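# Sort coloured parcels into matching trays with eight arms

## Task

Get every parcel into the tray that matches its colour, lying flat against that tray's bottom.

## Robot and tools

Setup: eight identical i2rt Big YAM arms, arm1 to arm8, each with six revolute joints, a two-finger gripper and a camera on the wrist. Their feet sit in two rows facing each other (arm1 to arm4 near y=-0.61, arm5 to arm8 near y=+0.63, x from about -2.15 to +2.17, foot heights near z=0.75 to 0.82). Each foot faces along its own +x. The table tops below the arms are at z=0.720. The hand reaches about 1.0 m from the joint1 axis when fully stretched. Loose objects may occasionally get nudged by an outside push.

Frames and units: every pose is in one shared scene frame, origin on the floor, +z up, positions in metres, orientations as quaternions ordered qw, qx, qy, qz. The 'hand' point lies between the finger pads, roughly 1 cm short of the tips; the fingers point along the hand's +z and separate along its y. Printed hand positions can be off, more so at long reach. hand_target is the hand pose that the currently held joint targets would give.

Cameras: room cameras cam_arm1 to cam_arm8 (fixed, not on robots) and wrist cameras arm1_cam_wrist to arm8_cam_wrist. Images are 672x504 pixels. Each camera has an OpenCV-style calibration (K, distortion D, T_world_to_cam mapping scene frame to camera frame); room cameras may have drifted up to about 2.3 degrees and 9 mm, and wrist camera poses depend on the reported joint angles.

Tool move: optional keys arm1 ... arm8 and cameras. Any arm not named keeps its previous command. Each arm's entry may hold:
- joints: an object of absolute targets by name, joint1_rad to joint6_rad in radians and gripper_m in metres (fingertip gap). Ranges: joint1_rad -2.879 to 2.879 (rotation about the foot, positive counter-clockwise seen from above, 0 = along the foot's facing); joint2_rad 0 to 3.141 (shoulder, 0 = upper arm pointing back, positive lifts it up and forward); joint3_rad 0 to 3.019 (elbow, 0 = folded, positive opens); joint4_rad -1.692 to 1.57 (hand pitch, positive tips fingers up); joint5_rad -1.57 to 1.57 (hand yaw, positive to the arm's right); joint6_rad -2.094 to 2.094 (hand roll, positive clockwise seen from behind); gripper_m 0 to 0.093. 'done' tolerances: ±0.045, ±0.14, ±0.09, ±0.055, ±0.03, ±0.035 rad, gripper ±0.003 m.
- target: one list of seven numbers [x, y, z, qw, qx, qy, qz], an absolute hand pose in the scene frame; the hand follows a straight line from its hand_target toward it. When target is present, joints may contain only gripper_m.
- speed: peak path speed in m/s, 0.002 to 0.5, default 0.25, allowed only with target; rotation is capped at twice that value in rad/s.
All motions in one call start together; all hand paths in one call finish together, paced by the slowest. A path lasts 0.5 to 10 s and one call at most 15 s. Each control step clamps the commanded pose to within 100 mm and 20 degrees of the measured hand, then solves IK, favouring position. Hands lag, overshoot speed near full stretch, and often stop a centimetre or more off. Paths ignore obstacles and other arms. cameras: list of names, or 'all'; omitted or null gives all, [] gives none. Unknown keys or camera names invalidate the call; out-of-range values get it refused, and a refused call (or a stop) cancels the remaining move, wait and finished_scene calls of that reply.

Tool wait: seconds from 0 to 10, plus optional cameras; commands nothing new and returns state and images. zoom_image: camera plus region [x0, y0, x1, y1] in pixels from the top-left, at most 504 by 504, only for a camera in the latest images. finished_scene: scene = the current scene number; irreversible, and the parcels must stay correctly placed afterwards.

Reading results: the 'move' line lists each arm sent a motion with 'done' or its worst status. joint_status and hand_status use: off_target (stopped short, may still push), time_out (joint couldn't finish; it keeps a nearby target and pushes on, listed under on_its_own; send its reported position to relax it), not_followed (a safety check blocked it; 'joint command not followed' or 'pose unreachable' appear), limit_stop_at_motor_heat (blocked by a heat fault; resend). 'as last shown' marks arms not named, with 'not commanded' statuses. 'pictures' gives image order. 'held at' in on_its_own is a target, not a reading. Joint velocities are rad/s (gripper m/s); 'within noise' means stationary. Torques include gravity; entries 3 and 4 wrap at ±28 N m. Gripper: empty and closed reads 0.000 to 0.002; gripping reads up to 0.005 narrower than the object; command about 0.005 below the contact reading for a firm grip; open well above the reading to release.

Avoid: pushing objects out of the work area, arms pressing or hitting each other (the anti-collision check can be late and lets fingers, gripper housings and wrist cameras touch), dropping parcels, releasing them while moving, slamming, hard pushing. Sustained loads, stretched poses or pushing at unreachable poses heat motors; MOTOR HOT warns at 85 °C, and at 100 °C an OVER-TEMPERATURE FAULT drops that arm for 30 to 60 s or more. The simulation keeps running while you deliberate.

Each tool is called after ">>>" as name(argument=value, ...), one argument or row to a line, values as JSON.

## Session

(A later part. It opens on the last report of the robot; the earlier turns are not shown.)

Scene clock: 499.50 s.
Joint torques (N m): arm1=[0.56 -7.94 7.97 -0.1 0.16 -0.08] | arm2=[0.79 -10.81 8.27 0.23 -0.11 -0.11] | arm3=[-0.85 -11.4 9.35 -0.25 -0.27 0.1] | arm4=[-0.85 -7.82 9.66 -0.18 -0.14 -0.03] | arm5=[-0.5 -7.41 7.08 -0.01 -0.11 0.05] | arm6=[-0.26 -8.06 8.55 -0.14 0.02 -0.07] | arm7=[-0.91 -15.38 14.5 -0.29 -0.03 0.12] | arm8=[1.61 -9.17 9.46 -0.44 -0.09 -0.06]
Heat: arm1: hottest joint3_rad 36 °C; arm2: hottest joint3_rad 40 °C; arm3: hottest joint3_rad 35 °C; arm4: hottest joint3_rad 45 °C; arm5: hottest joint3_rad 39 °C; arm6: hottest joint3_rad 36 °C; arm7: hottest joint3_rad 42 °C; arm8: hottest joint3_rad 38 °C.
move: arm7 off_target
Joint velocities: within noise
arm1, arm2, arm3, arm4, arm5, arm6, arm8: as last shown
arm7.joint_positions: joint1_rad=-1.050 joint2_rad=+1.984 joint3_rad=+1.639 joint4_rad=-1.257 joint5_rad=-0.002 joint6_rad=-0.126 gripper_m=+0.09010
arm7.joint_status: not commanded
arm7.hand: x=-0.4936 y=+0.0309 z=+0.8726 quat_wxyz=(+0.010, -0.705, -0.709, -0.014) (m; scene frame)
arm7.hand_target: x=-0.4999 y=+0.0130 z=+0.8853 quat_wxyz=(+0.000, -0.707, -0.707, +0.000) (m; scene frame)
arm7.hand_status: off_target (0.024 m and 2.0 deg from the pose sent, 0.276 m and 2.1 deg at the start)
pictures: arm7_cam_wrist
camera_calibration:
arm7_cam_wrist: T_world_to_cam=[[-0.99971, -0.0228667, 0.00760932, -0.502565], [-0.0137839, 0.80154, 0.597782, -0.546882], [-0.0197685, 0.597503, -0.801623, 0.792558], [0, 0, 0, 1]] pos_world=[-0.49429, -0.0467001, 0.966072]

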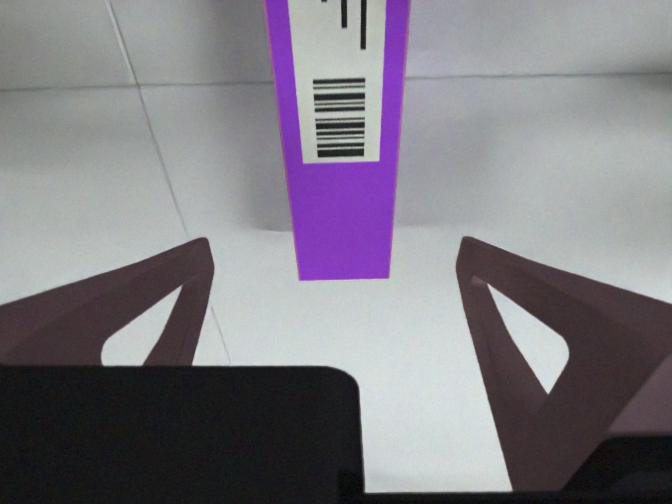

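>>> move(
  arm7={"target":[-0.503,-0.015,0.77,0,0.707,0.707,0],"speed":0.25},
  cameras=[],
)

>>> move(
  arm7={"target":[-0.503,-0.013,0.745,0,0.707,0.707,0],"speed":0.12},
  cameras=["arm7_cam_wrist"],
)

>>> move(
  arm7={"joints":{"gripper_m":0.045}},
  cameras=[],
)

>>> move(
  arm7={"target":[-0.5,-0.005,0.93,0,0.707,0.707,0],"speed":0.25},
  cameras=["arm7_cam_wrist"],
)

Scene clock: 510.77 s.
Joint torques (N m): arm1=[0.21 -8.06 7.95 -0.05 0.14 -0.06] | arm2=[0.79 -10.81 8.27 0.21 -0.11 -0.11] | arm3=[-0.79 -11.4 9.36 -0.25 -0.28 0.1] | arm4=[-0.85 -7.82 9.66 -0.2 -0.14 -0.03] | arm5=[-0.26 -7.53 7.1 -0.03 -0.07 0.01] | arm6=[-0.21 -8.06 8.51 -0.14 0.02 -0.08] | arm7=[-0.79 -17.61 13.05 0.4 -0.03 0.12] | arm8=[1.67 -8.94 9.55 -0.5 -0.09 -0.06]
Heat: arm1: hottest joint3_rad 36 °C; arm2: hottest joint3_rad 40 °C; arm3: hottest joint3_rad 35 °C; arm4: hottest joint3_rad 45 °C; arm5: hottest joint3_rad 39 °C; arm6: hottest joint3_rad 36 °C; arm7: hottest joint3_rad 44 °C; arm8: hottest joint3_rad 38 °C.
move: arm7 off_target
Joint velocities: within noise
arm1, arm2, arm3, arm4, arm5, arm6, arm8: as last shown
arm7.joint_positions: joint1_rad=-1.050 joint2_rad=+2.187 joint3_rad=+1.643 joint4_rad=-1.085 joint5_rad=-0.002 joint6_rad=-0.126 gripper_m=+0.09010
arm7.joint_status: not commanded
arm7.hand: x=-0.4961 y=+0.0108 z=+0.7545 quat_wxyz=(+0.018, -0.704, -0.709, -0.025) (m; scene frame)
arm7.hand_target: x=-0.5029 y=-0.0137 z=+0.7709 quat_wxyz=(+0.000, -0.707, -0.707, +0.000) (m; scene frame)
arm7.hand_status: off_target (0.031 m and 3.6 deg from the pose sent, 0.113 m and 2.0 deg at the start)
pictures: none
No camera images: "cameras" was empty.

Scene clock: 511.90 s.
Joint torques (N m): arm1=[0.44 -7.77 7.99 -0.21 0.16 -0.05] | arm2=[0.73 -10.81 8.28 0.23 -0.11 -0.11] | arm3=[-0.97 -11.46 9.35 -0.24 -0.27 0.11] | arm4=[-0.91 -7.82 9.65 -0.18 -0.14 -0.03] | arm5=[-0.67 -7.94 7.19 -0.06 -0.11 0.04] | arm6=[-0.32 -8.06 8.53 -0.14 0.02 -0.07] | arm7=[-1.03 -16.32 11.47 0.49 -0.04 0.12] | arm8=[1.49 -8.82 9.59 -0.53 -0.08 -0.05]
Heat: arm1: hottest joint3_rad 36 °C; arm2: hottest joint3_rad 40 °C; arm3: hottest joint3_rad 35 °C; arm4: hottest joint3_rad 45 °C; arm5: hottest joint3_rad 39 °C; arm6: hottest joint3_rad 36 °C; arm7: hottest joint3_rad 44 °C; arm8: hottest joint3_rad 38 °C.
move: arm7 off_target
Joint velocities: within noise
arm1, arm2, arm4, arm5, arm6, arm8: as last shown
arm3.joint_positions: joint1_rad=+0.264 joint2_rad=+1.336 joint3_rad=+1.417 joint4_rad=-1.636 joint5_rad=-0.004 joint6_rad=-0.361 gripper_m=+0.08997
arm3.joint_status: not commanded
arm3.hand: x=+0.0722 y=-0.4834 z=+1.0501 quat_wxyz=(-0.004, +1.000, +0.008, -0.005) (m; scene frame)
arm3.hand_target: x=+0.0742 y=-0.4840 z=+1.0500 quat_wxyz=(+0.000, +1.000, +0.000, +0.000) (m; scene frame)
arm3.hand_status: not commanded
arm7.joint_positions: joint1_rad=-1.050 joint2_rad=+2.200 joint3_rad=+1.643 joint4_rad=-1.037 joint5_rad=-0.002 joint6_rad=-0.126 gripper_m=+0.09010
arm7.joint_status: not commanded
arm7.hand: x=-0.4972 y=+0.0012 z=+0.7463 quat_wxyz=(+0.007, -0.705, -0.710, -0.011) (m; scene frame)
arm7.hand_target: x=-0.5029 y=-0.0125 z=+0.7453 quat_wxyz=(+0.000, -0.707, -0.707, +0.000) (m; scene frame)
arm7.hand_status: off_target (0.015 m and 1.5 deg from the pose sent, 0.027 m and 3.6 deg at the start)
pictures: arm7_cam_wrist
camera_calibration:
arm7_cam_wrist: T_world_to_cam=[[-0.999701, -0.0228052, 0.00879606, -0.50682], [-0.0131969, 0.806494, 0.591095, -0.442362], [-0.020574, 0.590803, -0.806554, 0.712299], [0, 0, 0, 1]] pos_world=[-0.497852, -0.0756235, 0.840443]

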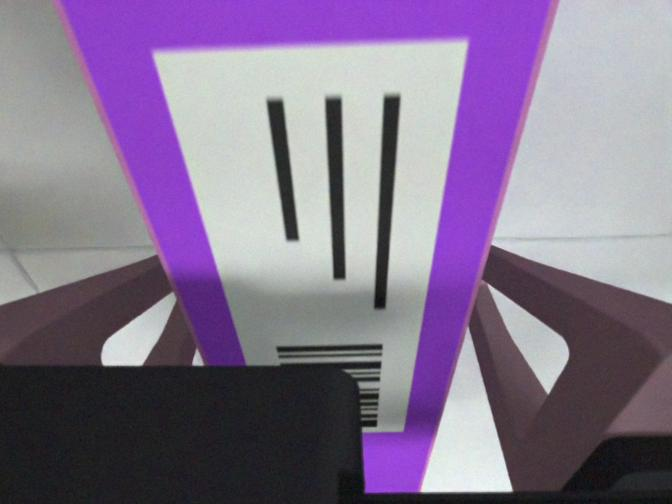

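Scene clock: 512.50 s.
Joint torques (N m): arm1=[0.56 -7.82 7.84 -0.06 0.18 -0.07] | arm2=[0.79 -10.81 8.27 0.23 -0.11 -0.11] | arm3=[-0.79 -11.46 9.35 -0.25 -0.27 0.1] | arm4=[-0.85 -7.82 9.66 -0.2 -0.14 -0.03] | arm5=[-0.56 -7.53 7.05 -0.14 -0.08 0.01] | arm6=[-0.32 -8.06 8.53 -0.16 0.02 -0.07] | arm7=[-0.79 -16.26 11.48 0.49 -0.04 0.12] | arm8=[1.9 -9.23 9.5 -0.54 -0.08 -0.06]
Heat: arm1: hottest joint3_rad 36 °C; arm2: hottest joint3_rad 40 °C; arm3: hottest joint3_rad 35 °C; arm4: hottest joint3_rad 45 °C; arm5: hottest joint3_rad 39 °C; arm6: hottest joint3_rad 36 °C; arm7: hottest joint3_rad 45 °C; arm8: hottest joint3_rad 38 °C.
move: arm7 off_target
Joint velocities: within noise
arm1, arm2, arm3, arm4, arm5, arm6, arm8: as last shown
arm7.joint_positions: joint1_rad=-1.050 joint2_rad=+2.200 joint3_rad=+1.643 joint4_rad=-1.037 joint5_rad=-0.002 joint6_rad=-0.126 gripper_m=+0.05975
arm7.joint_status: gripper_m off_target (ended at +0.05979, target +0.04500)
arm7.hand: x=-0.4972 y=+0.0012 z=+0.7463 quat_wxyz=(+0.007, -0.705, -0.710, -0.011) (m; scene frame)
arm7.hand_target: x=-0.5029 y=-0.0125 z=+0.7453 quat_wxyz=(+0.000, -0.707, -0.707, +0.000) (m; scene frame)
arm7.hand_status: not commanded
pictures: none
No camera images: "cameras" was empty.

Scene clock: 514.07 s.
Joint torques (N m): arm1=[0.62 -7.71 8.01 -0.17 0.16 -0.06] | arm2=[0.73 -10.81 8.27 0.23 -0.11 -0.11] | arm3=[-1.03 -11.52 9.35 -0.23 -0.27 0.1] | arm4=[-0.91 -7.82 9.66 -0.2 -0.14 -0.03] | arm5=[-0.73 -7.59 7.09 -0.03 -0.1 0.05] | arm6=[-0.26 -8 8.54 -0.13 0.02 -0.08] | arm7=[-0.5 -16.32 14.91 -0.34 -0.04 0.16] | arm8=[1.67 -8.94 9.52 -0.5 -0.1 -0.07]
Heat: arm1: hottest joint3_rad 36 °C; arm2: hottest joint3_rad 40 °C; arm3: hottest joint3_rad 35 °C; arm4: hottest joint3_rad 45 °C; arm5: hottest joint3_rad 39 °C; arm6: hottest joint3_rad 36 °C; arm7: hottest joint3_rad 45 °C; arm8: hottest joint3_rad 38 °C.
move: arm7 off_target
Joint velocities: within noise
arm1.joint_positions: joint1_rad=-1.533 joint2_rad=+1.330 joint3_rad=+1.383 joint4_rad=-1.599 joint5_rad=+0.005 joint6_rad=-0.007 gripper_m=+0.08990
arm1.joint_status: not commanded
arm1.hand: x=-2.2985 y=-0.9592 z=+1.0581 quat_wxyz=(-0.010, -0.828, -0.561, +0.013) (m; scene frame)
arm1.hand_target: x=-2.3018 y=-0.9540 z=+1.0501 quat_wxyz=(+0.000, -0.829, -0.559, +0.000) (m; scene frame)
arm1.hand_status: not commanded
arm2, arm3: as last shown
arm4.joint_positions: joint1_rad=-1.890 joint2_rad=+1.330 joint3_rad=+1.416 joint4_rad=-1.632 joint5_rad=-0.013 joint6_rad=+0.023 gripper_m=+0.08991
arm4.joint_status: not commanded
arm4.hand: x=+1.9200 y=-0.9173 z=+1.0553 quat_wxyz=(-0.011, -0.462, -0.887, +0.007) (m; scene frame)
arm4.hand_target: x=+1.9160 y=-0.9159 z=+1.0501 quat_wxyz=(+0.000, -0.462, -0.887, +0.000) (m; scene frame)
arm4.hand_status: not commanded
arm5.joint_positions: joint1_rad=+1.585 joint2_rad=+1.330 joint3_rad=+1.312 joint4_rad=-1.536 joint5_rad=+0.000 joint6_rad=-0.255 gripper_m=+0.08988
arm5.joint_status: not commanded
arm5.hand: x=+2.0696 y=+0.2708 z=+1.0495 quat_wxyz=(+0.003, +0.704, +0.710, -0.004) (m; scene frame)
arm5.hand_target: x=+2.0700 y=+0.2720 z=+1.0501 quat_wxyz=(+0.000, +0.707, +0.707, +0.000) (m; scene frame)
arm5.hand_status: not commanded
arm6.joint_positions: joint1_rad=-1.196 joint2_rad=+1.349 joint3_rad=+1.242 joint4_rad=-1.468 joint5_rad=+0.000 joint6_rad=-0.240 gripper_m=+0.08989
arm6.joint_status: not commanded
arm6.hand: x=+0.7579 y=+0.2561 z=+1.0451 quat_wxyz=(+0.001, -0.708, -0.706, -0.002) (m; scene frame)
arm6.hand_target: x=+0.7600 y=+0.2580 z=+1.0500 quat_wxyz=(+0.000, -0.707, -0.707, +0.000) (m; scene frame)
arm6.hand_status: not commanded
arm7.joint_positions: joint1_rad=-1.050 joint2_rad=+2.007 joint3_rad=+1.786 joint4_rad=-1.386 joint5_rad=-0.002 joint6_rad=-0.126 gripper_m=+0.05975
arm7.joint_status: not commanded
arm7.hand: x=-0.4958 y=+0.0118 z=+0.9131 quat_wxyz=(+0.012, -0.704, -0.709, -0.016) (m; scene frame)
arm7.hand_target: x=-0.4998 y=-0.0039 z=+0.9302 quat_wxyz=(+0.000, -0.707, -0.707, +0.000) (m; scene frame)
arm7.hand_status: off_target (0.024 m and 2.3 deg from the pose sent, 0.184 m and 1.5 deg at the start)
arm8.joint_positions: joint1_rad=+0.344 joint2_rad=+1.331 joint3_rad=+1.402 joint4_rad=-1.623 joint5_rad=+0.000 joint6_rad=-0.261 gripper_m=+0.08993
arm8.joint_status: not commanded
arm8.hand: x=-1.7610 y=+0.2854 z=+1.0539 quat_wxyz=(-0.005, -0.708, -0.706, +0.009) (m; scene frame)
arm8.hand_target: x=-1.7610 y=+0.2880 z=+1.0501 quat_wxyz=(+0.000, -0.707, -0.707, +0.000) (m; scene frame)
arm8.hand_status: not commanded
pictures: arm7_cam_wrist
camera_calibration:
arm7_cam_wrist: T_world_to_cam=[[-0.999714, -0.0229008, 0.00685387, -0.504879], [-0.0141609, 0.798359, 0.602015, -0.559765], [-0.0192585, 0.601746, -0.798455, 0.833682], [0, 0, 0, 1]] pos_world=[-0.496606, -0.0663334, 1.00611]

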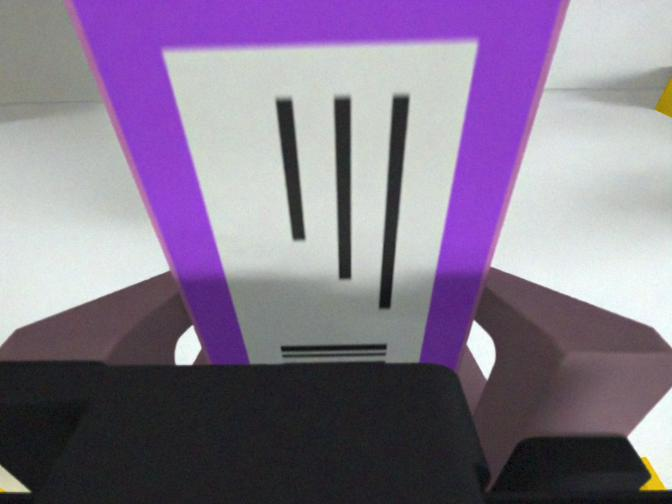

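>>> move(
  arm7={"target":[-0.471,0.23,1.05,0,0.707,0.707,0],"speed":0.4},
  cameras=[],
)

>>> move(
  arm7={"joints":{"joint1_rad":2.159,"joint6_rad":-0.017}},
  cameras=[],
)

>>> move(
  arm7={"target":[-0.389,1.29,0.87,0,-0.695,0.719,0],"speed":0.4},
  cameras=["cam_arm7"],
)

>>> zoom_image(
  camera="cam_arm7",
  region=[300, 30, 460, 190],
)

Scene clock: 523.30 s.
Joint torques (N m): arm1=[0.73 -8 7.92 -0.1 0.16 -0.07] | arm2=[0.79 -10.81 8.27 0.23 -0.11 -0.11] | arm3=[-0.91 -11.52 9.31 -0.24 -0.28 0.1] | arm4=[-0.85 -7.82 9.65 -0.18 -0.14 -0.03] | arm5=[-0.56 -7.41 7.32 -0.03 -0.08 0.05] | arm6=[-0.32 -8.06 8.51 -0.14 0.02 -0.07] | arm7=[-0.5 -8.88 9.28 -0.25 -0.03 0.15] | arm8=[1.79 -9.17 9.58 -0.5 -0.1 -0.06]
Heat: arm1: hottest joint3_rad 36 °C; arm2: hottest joint3_rad 40 °C; arm3: hottest joint3_rad 35 °C; arm4: hottest joint3_rad 45 °C; arm5: hottest joint3_rad 39 °C; arm6: hottest joint3_rad 36 °C; arm7: hottest joint3_rad 45 °C; arm8: hottest joint3_rad 38 °C.
move: arm7 done
Joint velocities: within noise
arm1, arm2, arm3, arm4, arm5, arm6, arm8: as last shown
arm7.joint_positions: joint1_rad=-1.050 joint2_rad=+1.348 joint3_rad=+1.316 joint4_rad=-1.514 joint5_rad=-0.002 joint6_rad=-0.126 gripper_m=+0.05975
arm7.joint_status: not commanded
arm7.hand: x=-0.4703 y=+0.2247 z=+1.0550 quat_wxyz=(-0.007, -0.705, -0.710, +0.009) (m; scene frame)
arm7.hand_target: x=-0.4709 y=+0.2299 z=+1.0501 quat_wxyz=(+0.000, -0.707, -0.707, +0.000) (m; scene frame)
arm7.hand_status: done (0.007 m and 1.4 deg from the pose sent, 0.259 m and 2.3 deg at the start)
pictures: none
No camera images: "cameras" was empty.

Scene clock: 526.43 s.
Joint torques (N m): arm1=[0.44 -7.65 7.98 -0.16 0.16 -0.04] | arm2=[0.79 -10.81 8.28 0.21 -0.11 -0.11] | arm3=[-0.97 -11.52 9.33 -0.24 -0.28 0.1] | arm4=[-0.85 -7.82 9.66 -0.18 -0.14 -0.03] | arm5=[-0.67 -7.24 7.1 -0.03 -0.09 0.05] | arm6=[-0.26 -8.06 8.54 -0.14 0.03 -0.08] | arm7=[-0.91 -8.82 9.24 -0.21 0.01 0.2] | arm8=[1.67 -8.64 9.51 -0.51 -0.09 -0.06]
Heat: arm1: hottest joint3_rad 36 °C; arm2: hottest joint3_rad 40 °C; arm3: hottest joint3_rad 35 °C; arm4: hottest joint3_rad 45 °C; arm5: hottest joint3_rad 39 °C; arm6: hottest joint3_rad 36 °C; arm7: hottest joint3_rad 45 °C; arm8: hottest joint3_rad 38 °C.
move: arm7 done
Joint velocities: within noise
arm1, arm2, arm3, arm4, arm5, arm6, arm8: as last shown
arm7.joint_positions: joint1_rad=+2.165 joint2_rad=+1.348 joint3_rad=+1.316 joint4_rad=-1.514 joint5_rad=-0.002 joint6_rad=-0.026 gripper_m=+0.05971
arm7.joint_status: all done
arm7.hand: x=-0.4058 y=+1.0060 z=+1.0571 quat_wxyz=(-0.009, +0.700, -0.714, -0.011) (m; scene frame)
arm7.hand_target: x=-0.4032 y=+1.0008 z=+1.0521 quat_wxyz=(-0.001, +0.695, -0.719, -0.002) (m; scene frame)
arm7.hand_status: not commanded
pictures: none
No camera images: "cameras" was empty.

Scene clock: 528.43 s.
Joint torques (N m): arm1=[0.5 -8 8.01 -0.17 0.15 -0.07] | arm2=[0.73 -10.81 8.28 0.21 -0.11 -0.11] | arm3=[-0.73 -11.46 9.33 -0.25 -0.27 0.1] | arm4=[-0.91 -7.82 9.66 -0.2 -0.14 -0.03] | arm5=[-0.32 -7.41 7.15 0.03 -0.11 0.07] | arm6=[-0.26 -8.12 8.54 -0.13 0.02 -0.07] | arm7=[-0.73 -17.44 15.16 -0.46 0.06 0.2] | arm8=[1.61 -8.94 9.5 -0.5 -0.1 -0.06]
Heat: arm1: hottest joint3_rad 36 °C; arm2: hottest joint3_rad 40 °C; arm3: hottest joint3_rad 35 °C; arm4: hottest joint3_rad 45 °C; arm5: hottest joint3_rad 39 °C; arm6: hottest joint3_rad 36 °C; arm7: hottest joint3_rad 46 °C; arm8: hottest joint3_rad 38 °C.
move: arm7 off_target
Joint velocities: within noise
arm1, arm3, arm4, arm5, arm6, arm8: as last shown
arm2.joint_positions: joint1_rad=-1.433 joint2_rad=+1.325 joint3_rad=+1.292 joint4_rad=-1.520 joint5_rad=+0.002 joint6_rad=-0.511 gripper_m=+0.08992
arm2.joint_status: not commanded
arm2.hand: x=-0.6626 y=-0.2929 z=+1.0538 quat_wxyz=(-0.010, +0.703, -0.711, -0.002) (m; scene frame)
arm2.hand_target: x=-0.6659 y=-0.2930 z=+1.0501 quat_wxyz=(+0.000, +0.707, -0.707, +0.000) (m; scene frame)
arm2.hand_status: not commanded
arm7.joint_positions: joint1_rad=+2.165 joint2_rad=+2.195 joint3_rad=+1.936 joint4_rad=-1.353 joint5_rad=-0.002 joint6_rad=-0.026 gripper_m=+0.05971
arm7.joint_status: not commanded
arm7.hand: x=-0.3939 y=+1.2715 z=+0.8557 quat_wxyz=(+0.015, +0.700, -0.714, +0.012) (m; scene frame)
arm7.hand_target: x=-0.3889 y=+1.2887 z=+0.8703 quat_wxyz=(+0.000, +0.695, -0.719, +0.000) (m; scene frame)
arm7.hand_status: off_target (0.024 m and 2.3 deg from the pose sent, 0.341 m and 1.8 deg at the start; pose on its path clipped on 9 of 60 steps)
pictures: cam_arm7

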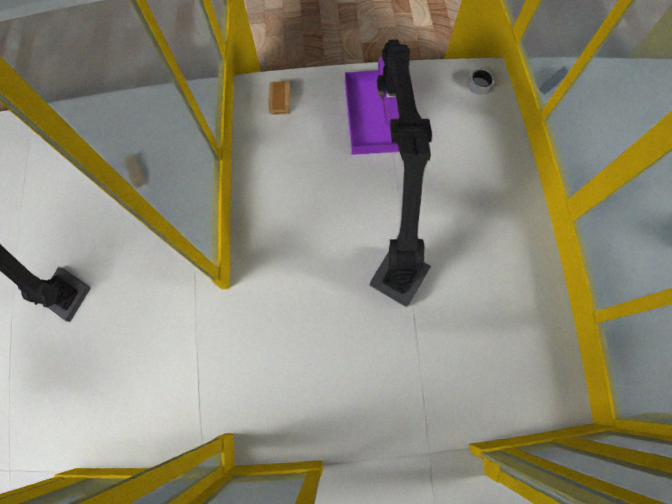

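Scaled by 3.150.

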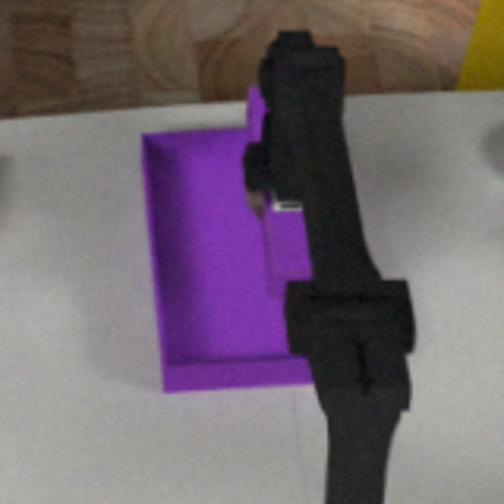

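>>> move(
  arm7={"target":[-0.418,1.245,0.81,0,-0.695,0.719,0],"speed":0.15},
  cameras=["cam_arm7"],
)

>>> zoom_image(
  camera="cam_arm7",
  region=[300, 30, 460, 190],
)

Scene clock: 542.50 s.
Joint torques (N m): arm1=[0.56 -7.94 7.99 -0.08 0.16 -0.05] | arm2=[0.79 -10.81 8.28 0.21 -0.11 -0.11] | arm3=[-0.91 -11.52 9.33 -0.24 -0.27 0.1] | arm4=[-0.91 -7.77 9.66 -0.2 -0.14 -0.03] | arm5=[-0.85 -7.36 7.21 -0.05 -0.1 0.04] | arm6=[-0.38 -8 8.55 -0.16 0.02 -0.07] | arm7=[-0.03 -18.9 8.21 0.47 0.06 0.2] | arm8=[1.79 -8.94 9.51 -0.51 -0.08 -0.08]
Heat: arm1: hottest joint3_rad 36 °C; arm2: hottest joint3_rad 40 °C; arm3: hottest joint3_rad 35 °C; arm4: hottest joint3_rad 44 °C; arm5: hottest joint3_rad 39 °C; arm6: hottest joint3_rad 36 °C; arm7: hottest joint3_rad 47 °C; arm8: hottest joint3_rad 38 °C.
move: arm7 done
Joint velocities: within noise
arm1, arm2, arm3, arm4, arm5, arm6, arm8: as last shown
arm7.joint_positions: joint1_rad=+2.199 joint2_rad=+2.159 joint3_rad=+1.724 joint4_rad=-1.159 joint5_rad=-0.002 joint6_rad=+0.016 gripper_m=+0.05972
arm7.joint_status: not commanded
arm7.hand: x=-0.4163 y=+1.2440 z=+0.8022 quat_wxyz=(+0.008, +0.697, -0.717, +0.006) (m; scene frame)
arm7.hand_target: x=-0.4179 y=+1.2450 z=+0.8099 quat_wxyz=(+0.000, +0.695, -0.719, +0.000) (m; scene frame)
arm7.hand_status: done (0.008 m and 1.2 deg from the pose sent, 0.058 m and 2.3 deg at the start)
pictures: cam_arm7

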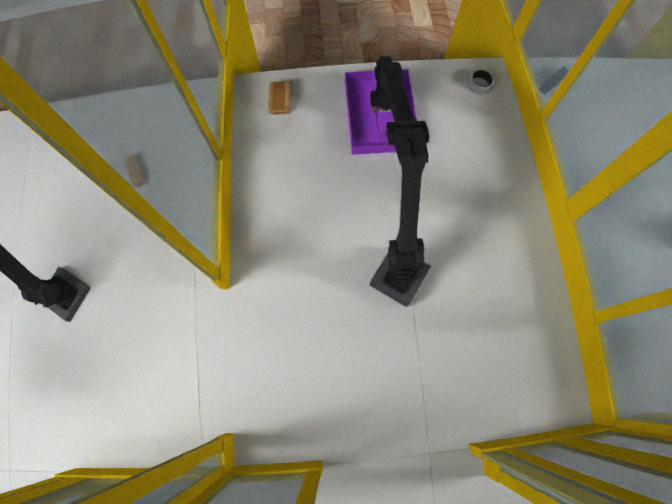

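Scaled by 3.150.

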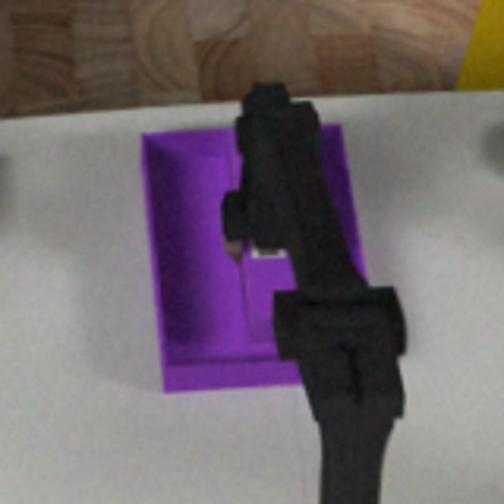

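Well centred.

>>> move(
  arm7={"target":[-0.418,1.245,0.765,0,-0.695,0.719,0],"speed":0.12},
  cameras=[],
)

>>> move(
  arm7={"target":[-0.418,1.245,0.742,0,-0.695,0.719,0],"speed":0.05},
  cameras=[],
)

>>> move(
  arm7={"joints":{"gripper_m":0.09}},
  cameras=[],
)

>>> move(
  arm7={"target":[-0.418,1.245,0.92,0,-0.695,0.719,0],"speed":0.2},
  cameras=[],
)

>>> move(
  arm7={"target":[-0.405,0.994,1.05,0,-0.695,0.719,0],"speed":0.4},
  cameras=["cam_arm7"],
)

Scene clock: 551.93 s.
Joint torques (N m): arm1=[0.32 -7.88 8.05 -0.12 0.17 -0.06] | arm2=[0.73 -10.81 8.28 0.23 -0.11 -0.11] | arm3=[-0.73 -11.4 9.36 -0.27 -0.28 0.1] | arm4=[-0.91 -7.82 9.66 -0.18 -0.15 -0.03] | arm5=[-0.91 -7.94 7.04 -0.14 -0.08 0.04] | arm6=[-0.21 -8.12 8.51 -0.14 0.03 -0.07] | arm7=[0.03 -16.73 8.12 0.55 0.07 0.21] | arm8=[1.9 -8.82 9.5 -0.47 -0.09 -0.06]
Heat: arm1: hottest joint3_rad 36 °C; arm2: hottest joint3_rad 40 °C; arm3: hottest joint3_rad 35 °C; arm4: hottest joint3_rad 44 °C; arm5: hottest joint3_rad 39 °C; arm6: hottest joint3_rad 36 °C; arm7: hottest joint3_rad 46 °C; arm8: hottest joint3_rad 38 °C.
move: arm7 off_target
Joint velocities: within noise
arm1, arm2, arm3, arm4, arm5, arm6, arm8: as last shown
arm7.joint_positions: joint1_rad=+2.199 joint2_rad=+2.179 joint3_rad=+1.689 joint4_rad=-1.071 joint5_rad=-0.002 joint6_rad=+0.017 gripper_m=+0.05972
arm7.joint_status: not commanded
arm7.hand: x=-0.4163 y=+1.2482 z=+0.7776 quat_wxyz=(-0.003, +0.697, -0.717, -0.005) (m; scene frame)
arm7.hand_target: x=-0.4179 y=+1.2447 z=+0.7650 quat_wxyz=(+0.000, +0.695, -0.719, +0.000) (m; scene frame)
arm7.hand_status: off_target (0.013 m and 0.8 deg from the pose sent, 0.037 m and 1.2 deg at the start)
pictures: none
No camera images: "cameras" was empty.

Scene clock: 553.00 s.
Joint torques (N m): arm1=[0.21 -7.88 8.02 -0.18 0.17 -0.07] | arm2=[0.79 -10.81 8.27 0.23 -0.12 -0.11] | arm3=[-0.85 -11.46 9.33 -0.23 -0.28 0.09] | arm4=[-0.85 -7.82 9.66 -0.2 -0.14 -0.03] | arm5=[-0.5 -7.59 7.15 -0.12 -0.11 0.03] | arm6=[-0.32 -8.06 8.53 -0.13 0.02 -0.07] | arm7=[0.09 -16.91 8.1 0.59 0.06 0.2] | arm8=[1.55 -8.82 9.48 -0.54 -0.11 -0.07]
Heat: arm1: hottest joint3_rad 36 °C; arm2: hottest joint3_rad 40 °C; arm3: hottest joint3_rad 35 °C; arm4: hottest joint3_rad 44 °C; arm5: hottest joint3_rad 39 °C; arm6: hottest joint3_rad 36 °C; arm7: hottest joint3_rad 46 °C; arm8: hottest joint3_rad 38 °C.
move: arm7 off_target
Joint velocities: within noise
arm1, arm2, arm4, arm5, arm6, arm8: as last shown
arm3.joint_positions: joint1_rad=+0.264 joint2_rad=+1.336 joint3_rad=+1.417 joint4_rad=-1.636 joint5_rad=-0.004 joint6_rad=-0.361 gripper_m=+0.08997
arm3.joint_status: not commanded
arm3.hand: x=+0.0722 y=-0.4834 z=+1.0501 quat_wxyz=(-0.004, +1.000, +0.008, -0.005) (m; scene frame)
arm3.hand_target: x=+0.0742 y=-0.4840 z=+1.0500 quat_wxyz=(+0.000, +1.000, +0.000, +0.000) (m; scene frame)
arm3.hand_status: not commanded
arm7.joint_positions: joint1_rad=+2.199 joint2_rad=+2.212 joint3_rad=+1.677 joint4_rad=-1.029 joint5_rad=-0.002 joint6_rad=+0.017 gripper_m=+0.05972
arm7.joint_status: not commanded
arm7.hand: x=-0.4163 y=+1.2479 z=+0.7535 quat_wxyz=(-0.002, +0.697, -0.717, -0.004) (m; scene frame)
arm7.hand_target: x=-0.4179 y=+1.2448 z=+0.7421 quat_wxyz=(+0.000, +0.695, -0.719, +0.000) (m; scene frame)
arm7.hand_status: off_target (0.012 m and 0.7 deg from the pose sent, 0.036 m and 0.8 deg at the start)
pictures: none
No camera images: "cameras" was empty.

Scene clock: 553.63 s.
Joint torques (N m): arm1=[0.5 -8 7.99 -0.16 0.16 -0.08] | arm2=[0.73 -10.81 8.27 0.21 -0.11 -0.11] | arm3=[-0.85 -11.46 9.36 -0.27 -0.27 0.1] | arm4=[-0.91 -7.82 9.66 -0.18 -0.14 -0.03] | arm5=[-0.97 -7.71 7.16 -0.1 -0.11 0.02] | arm6=[-0.32 -8.06 8.55 -0.16 0.03 -0.07] | arm7=[0.03 -16.91 7.99 0.58 0.07 0.19] | arm8=[1.79 -9.05 9.51 -0.42 -0.1 -0.07]
Heat: arm1: hottest joint3_rad 36 °C; arm2: hottest joint3_rad 40 °C; arm3: hottest joint3_rad 35 °C; arm4: hottest joint3_rad 44 °C; arm5: hottest joint3_rad 39 °C; arm6: hottest joint3_rad 36 °C; arm7: hottest joint3_rad 46 °C; arm8: hottest joint3_rad 38 °C.
move: arm7 done
Joint velocities: within noise
arm1, arm2, arm3, arm4, arm5, arm6, arm8: as last shown
arm7.joint_positions: joint1_rad=+2.199 joint2_rad=+2.212 joint3_rad=+1.677 joint4_rad=-1.029 joint5_rad=-0.002 joint6_rad=+0.017 gripper_m=+0.08985
arm7.joint_status: all done
arm7.hand: x=-0.4163 y=+1.2479 z=+0.7535 quat_wxyz=(-0.002, +0.697, -0.717, -0.004) (m; scene frame)
arm7.hand_target: x=-0.4179 y=+1.2448 z=+0.7421 quat_wxyz=(+0.000, +0.695, -0.719, +0.000) (m; scene frame)
arm7.hand_status: not commanded
pictures: none
No camera images: "cameras" was empty.

Scene clock: 555.37 s.
Joint torques (N m): arm1=[0.62 -7.82 7.9 -0.08 0.14 -0.07] | arm2=[0.79 -10.81 8.27 0.21 -0.11 -0.11] | arm3=[-0.79 -11.4 9.35 -0.24 -0.27 0.11] | arm4=[-0.85 -7.82 9.66 -0.2 -0.14 -0.03] | arm5=[-0.67 -7.59 7.01 -0.05 -0.07 0.01] | arm6=[-0.32 -8 8.54 -0.16 0.02 -0.08] | arm7=[-0.09 -17.2 14.76 -0.36 0.04 0.19] | arm8=[1.85 -8.94 9.51 -0.54 -0.08 -0.07]
Heat: arm1: hottest joint3_rad 36 °C; arm2: hottest joint3_rad 40 °C; arm3: hottest joint3_rad 35 °C; arm4: hottest joint3_rad 44 °C; arm5: hottest joint3_rad 39 °C; arm6: hottest joint3_rad 36 °C; arm7: hottest joint3_rad 47 °C; arm8: hottest joint3_rad 38 °C.
move: arm7 off_target
Joint velocities: within noise
arm1.joint_positions: joint1_rad=-1.533 joint2_rad=+1.330 joint3_rad=+1.383 joint4_rad=-1.599 joint5_rad=+0.005 joint6_rad=-0.007 gripper_m=+0.08990
arm1.joint_status: not commanded
arm1.hand: x=-2.2985 y=-0.9592 z=+1.0581 quat_wxyz=(-0.010, -0.828, -0.561, +0.013) (m; scene frame)
arm1.hand_target: x=-2.3018 y=-0.9540 z=+1.0501 quat_wxyz=(+0.000, -0.829, -0.559, +0.000) (m; scene frame)
arm1.hand_status: not commanded
arm2, arm3: as last shown
arm4.joint_positions: joint1_rad=-1.890 joint2_rad=+1.330 joint3_rad=+1.416 joint4_rad=-1.632 joint5_rad=-0.013 joint6_rad=+0.023 gripper_m=+0.08991
arm4.joint_status: not commanded
arm4.hand: x=+1.9200 y=-0.9173 z=+1.0553 quat_wxyz=(-0.011, -0.462, -0.887, +0.007) (m; scene frame)
arm4.hand_target: x=+1.9160 y=-0.9159 z=+1.0501 quat_wxyz=(+0.000, -0.462, -0.887, +0.000) (m; scene frame)
arm4.hand_status: not commanded
arm5.joint_positions: joint1_rad=+1.585 joint2_rad=+1.330 joint3_rad=+1.312 joint4_rad=-1.536 joint5_rad=+0.000 joint6_rad=-0.255 gripper_m=+0.08988
arm5.joint_status: not commanded
arm5.hand: x=+2.0696 y=+0.2708 z=+1.0495 quat_wxyz=(+0.003, +0.704, +0.710, -0.004) (m; scene frame)
arm5.hand_target: x=+2.0700 y=+0.2720 z=+1.0501 quat_wxyz=(+0.000, +0.707, +0.707, +0.000) (m; scene frame)
arm5.hand_status: not commanded
arm6.joint_positions: joint1_rad=-1.196 joint2_rad=+1.349 joint3_rad=+1.242 joint4_rad=-1.468 joint5_rad=+0.000 joint6_rad=-0.240 gripper_m=+0.08989
arm6.joint_status: not commanded
arm6.hand: x=+0.7579 y=+0.2561 z=+1.0451 quat_wxyz=(+0.001, -0.708, -0.706, -0.002) (m; scene frame)
arm6.hand_target: x=+0.7600 y=+0.2580 z=+1.0500 quat_wxyz=(+0.000, -0.707, -0.707, +0.000) (m; scene frame)
arm6.hand_status: not commanded
arm7.joint_positions: joint1_rad=+2.199 joint2_rad=+2.044 joint3_rad=+1.796 joint4_rad=-1.374 joint5_rad=-0.002 joint6_rad=+0.017 gripper_m=+0.08993
arm7.joint_status: not commanded
arm7.hand: x=-0.4165 y=+1.2272 z=+0.8982 quat_wxyz=(+0.018, +0.697, -0.717, +0.016) (m; scene frame)
arm7.hand_target: x=-0.4180 y=+1.2438 z=+0.9203 quat_wxyz=(+0.000, +0.695, -0.719, +0.000) (m; scene frame)
arm7.hand_status: off_target (0.028 m and 2.8 deg from the pose sent, 0.166 m and 0.7 deg at the start)
arm8.joint_positions: joint1_rad=+0.344 joint2_rad=+1.331 joint3_rad=+1.402 joint4_rad=-1.623 joint5_rad=+0.000 joint6_rad=-0.261 gripper_m=+0.08993
arm8.joint_status: not commanded
arm8.hand: x=-1.7610 y=+0.2854 z=+1.0539 quat_wxyz=(-0.005, -0.708, -0.706, +0.009) (m; scene frame)
arm8.hand_target: x=-1.7610 y=+0.2880 z=+1.0501 quat_wxyz=(+0.000, -0.707, -0.707, +0.000) (m; scene frame)
arm8.hand_status: not commanded
pictures: none
No camera images: "cameras" was empty.

Scene clock: 556.97 s.
Joint torques (N m): arm1=[0.26 -7.82 7.94 -0.13 0.14 -0.07] | arm2=[0.73 -10.87 8.28 0.23 -0.11 -0.11] | arm3=[-0.85 -11.46 9.33 -0.23 -0.27 0.1] | arm4=[-0.91 -7.82 9.66 -0.18 -0.14 -0.03] | arm5=[-0.5 -7.71 7.15 -0.23 -0.07 0.05] | arm6=[-0.26 -8.06 8.55 -0.16 0.02 -0.07] | arm7=[-0.91 -8.7 9.14 -0.2 0.06 0.03] | arm8=[1.61 -9 9.51 -0.53 -0.1 -0.07]
Heat: arm1: hottest joint3_rad 36 °C; arm2: hottest joint3_rad 40 °C; arm3: hottest joint3_rad 35 °C; arm4: hottest joint3_rad 44 °C; arm5: hottest joint3_rad 39 °C; arm6: hottest joint3_rad 36 °C; arm7: hottest joint3_rad 47 °C; arm8: hottest joint3_rad 38 °C.
move: arm7 done
Joint velocities: within noise
arm1, arm2, arm3, arm4, arm5, arm6, arm8: as last shown
arm7.joint_positions: joint1_rad=+2.172 joint2_rad=+1.332 joint3_rad=+1.299 joint4_rad=-1.514 joint5_rad=-0.002 joint6_rad=-0.003 gripper_m=+0.08993
arm7.joint_status: not commanded
arm7.hand: x=-0.4087 y=+0.9996 z=+1.0563 quat_wxyz=(-0.008, +0.694, -0.719, -0.010) (m; scene frame)
arm7.hand_target: x=-0.4051 y=+0.9940 z=+1.0501 quat_wxyz=(+0.000, +0.695, -0.719, +0.000) (m; scene frame)
arm7.hand_status: done (0.009 m and 1.5 deg from the pose sent, 0.278 m and 2.8 deg at the start)
pictures: cam_arm7

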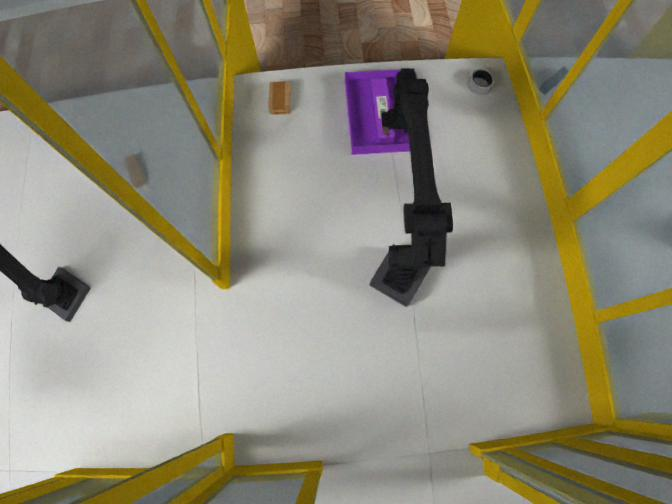

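>>> finished_scene(
  scene=2,
)

The scene is finished: the task was done.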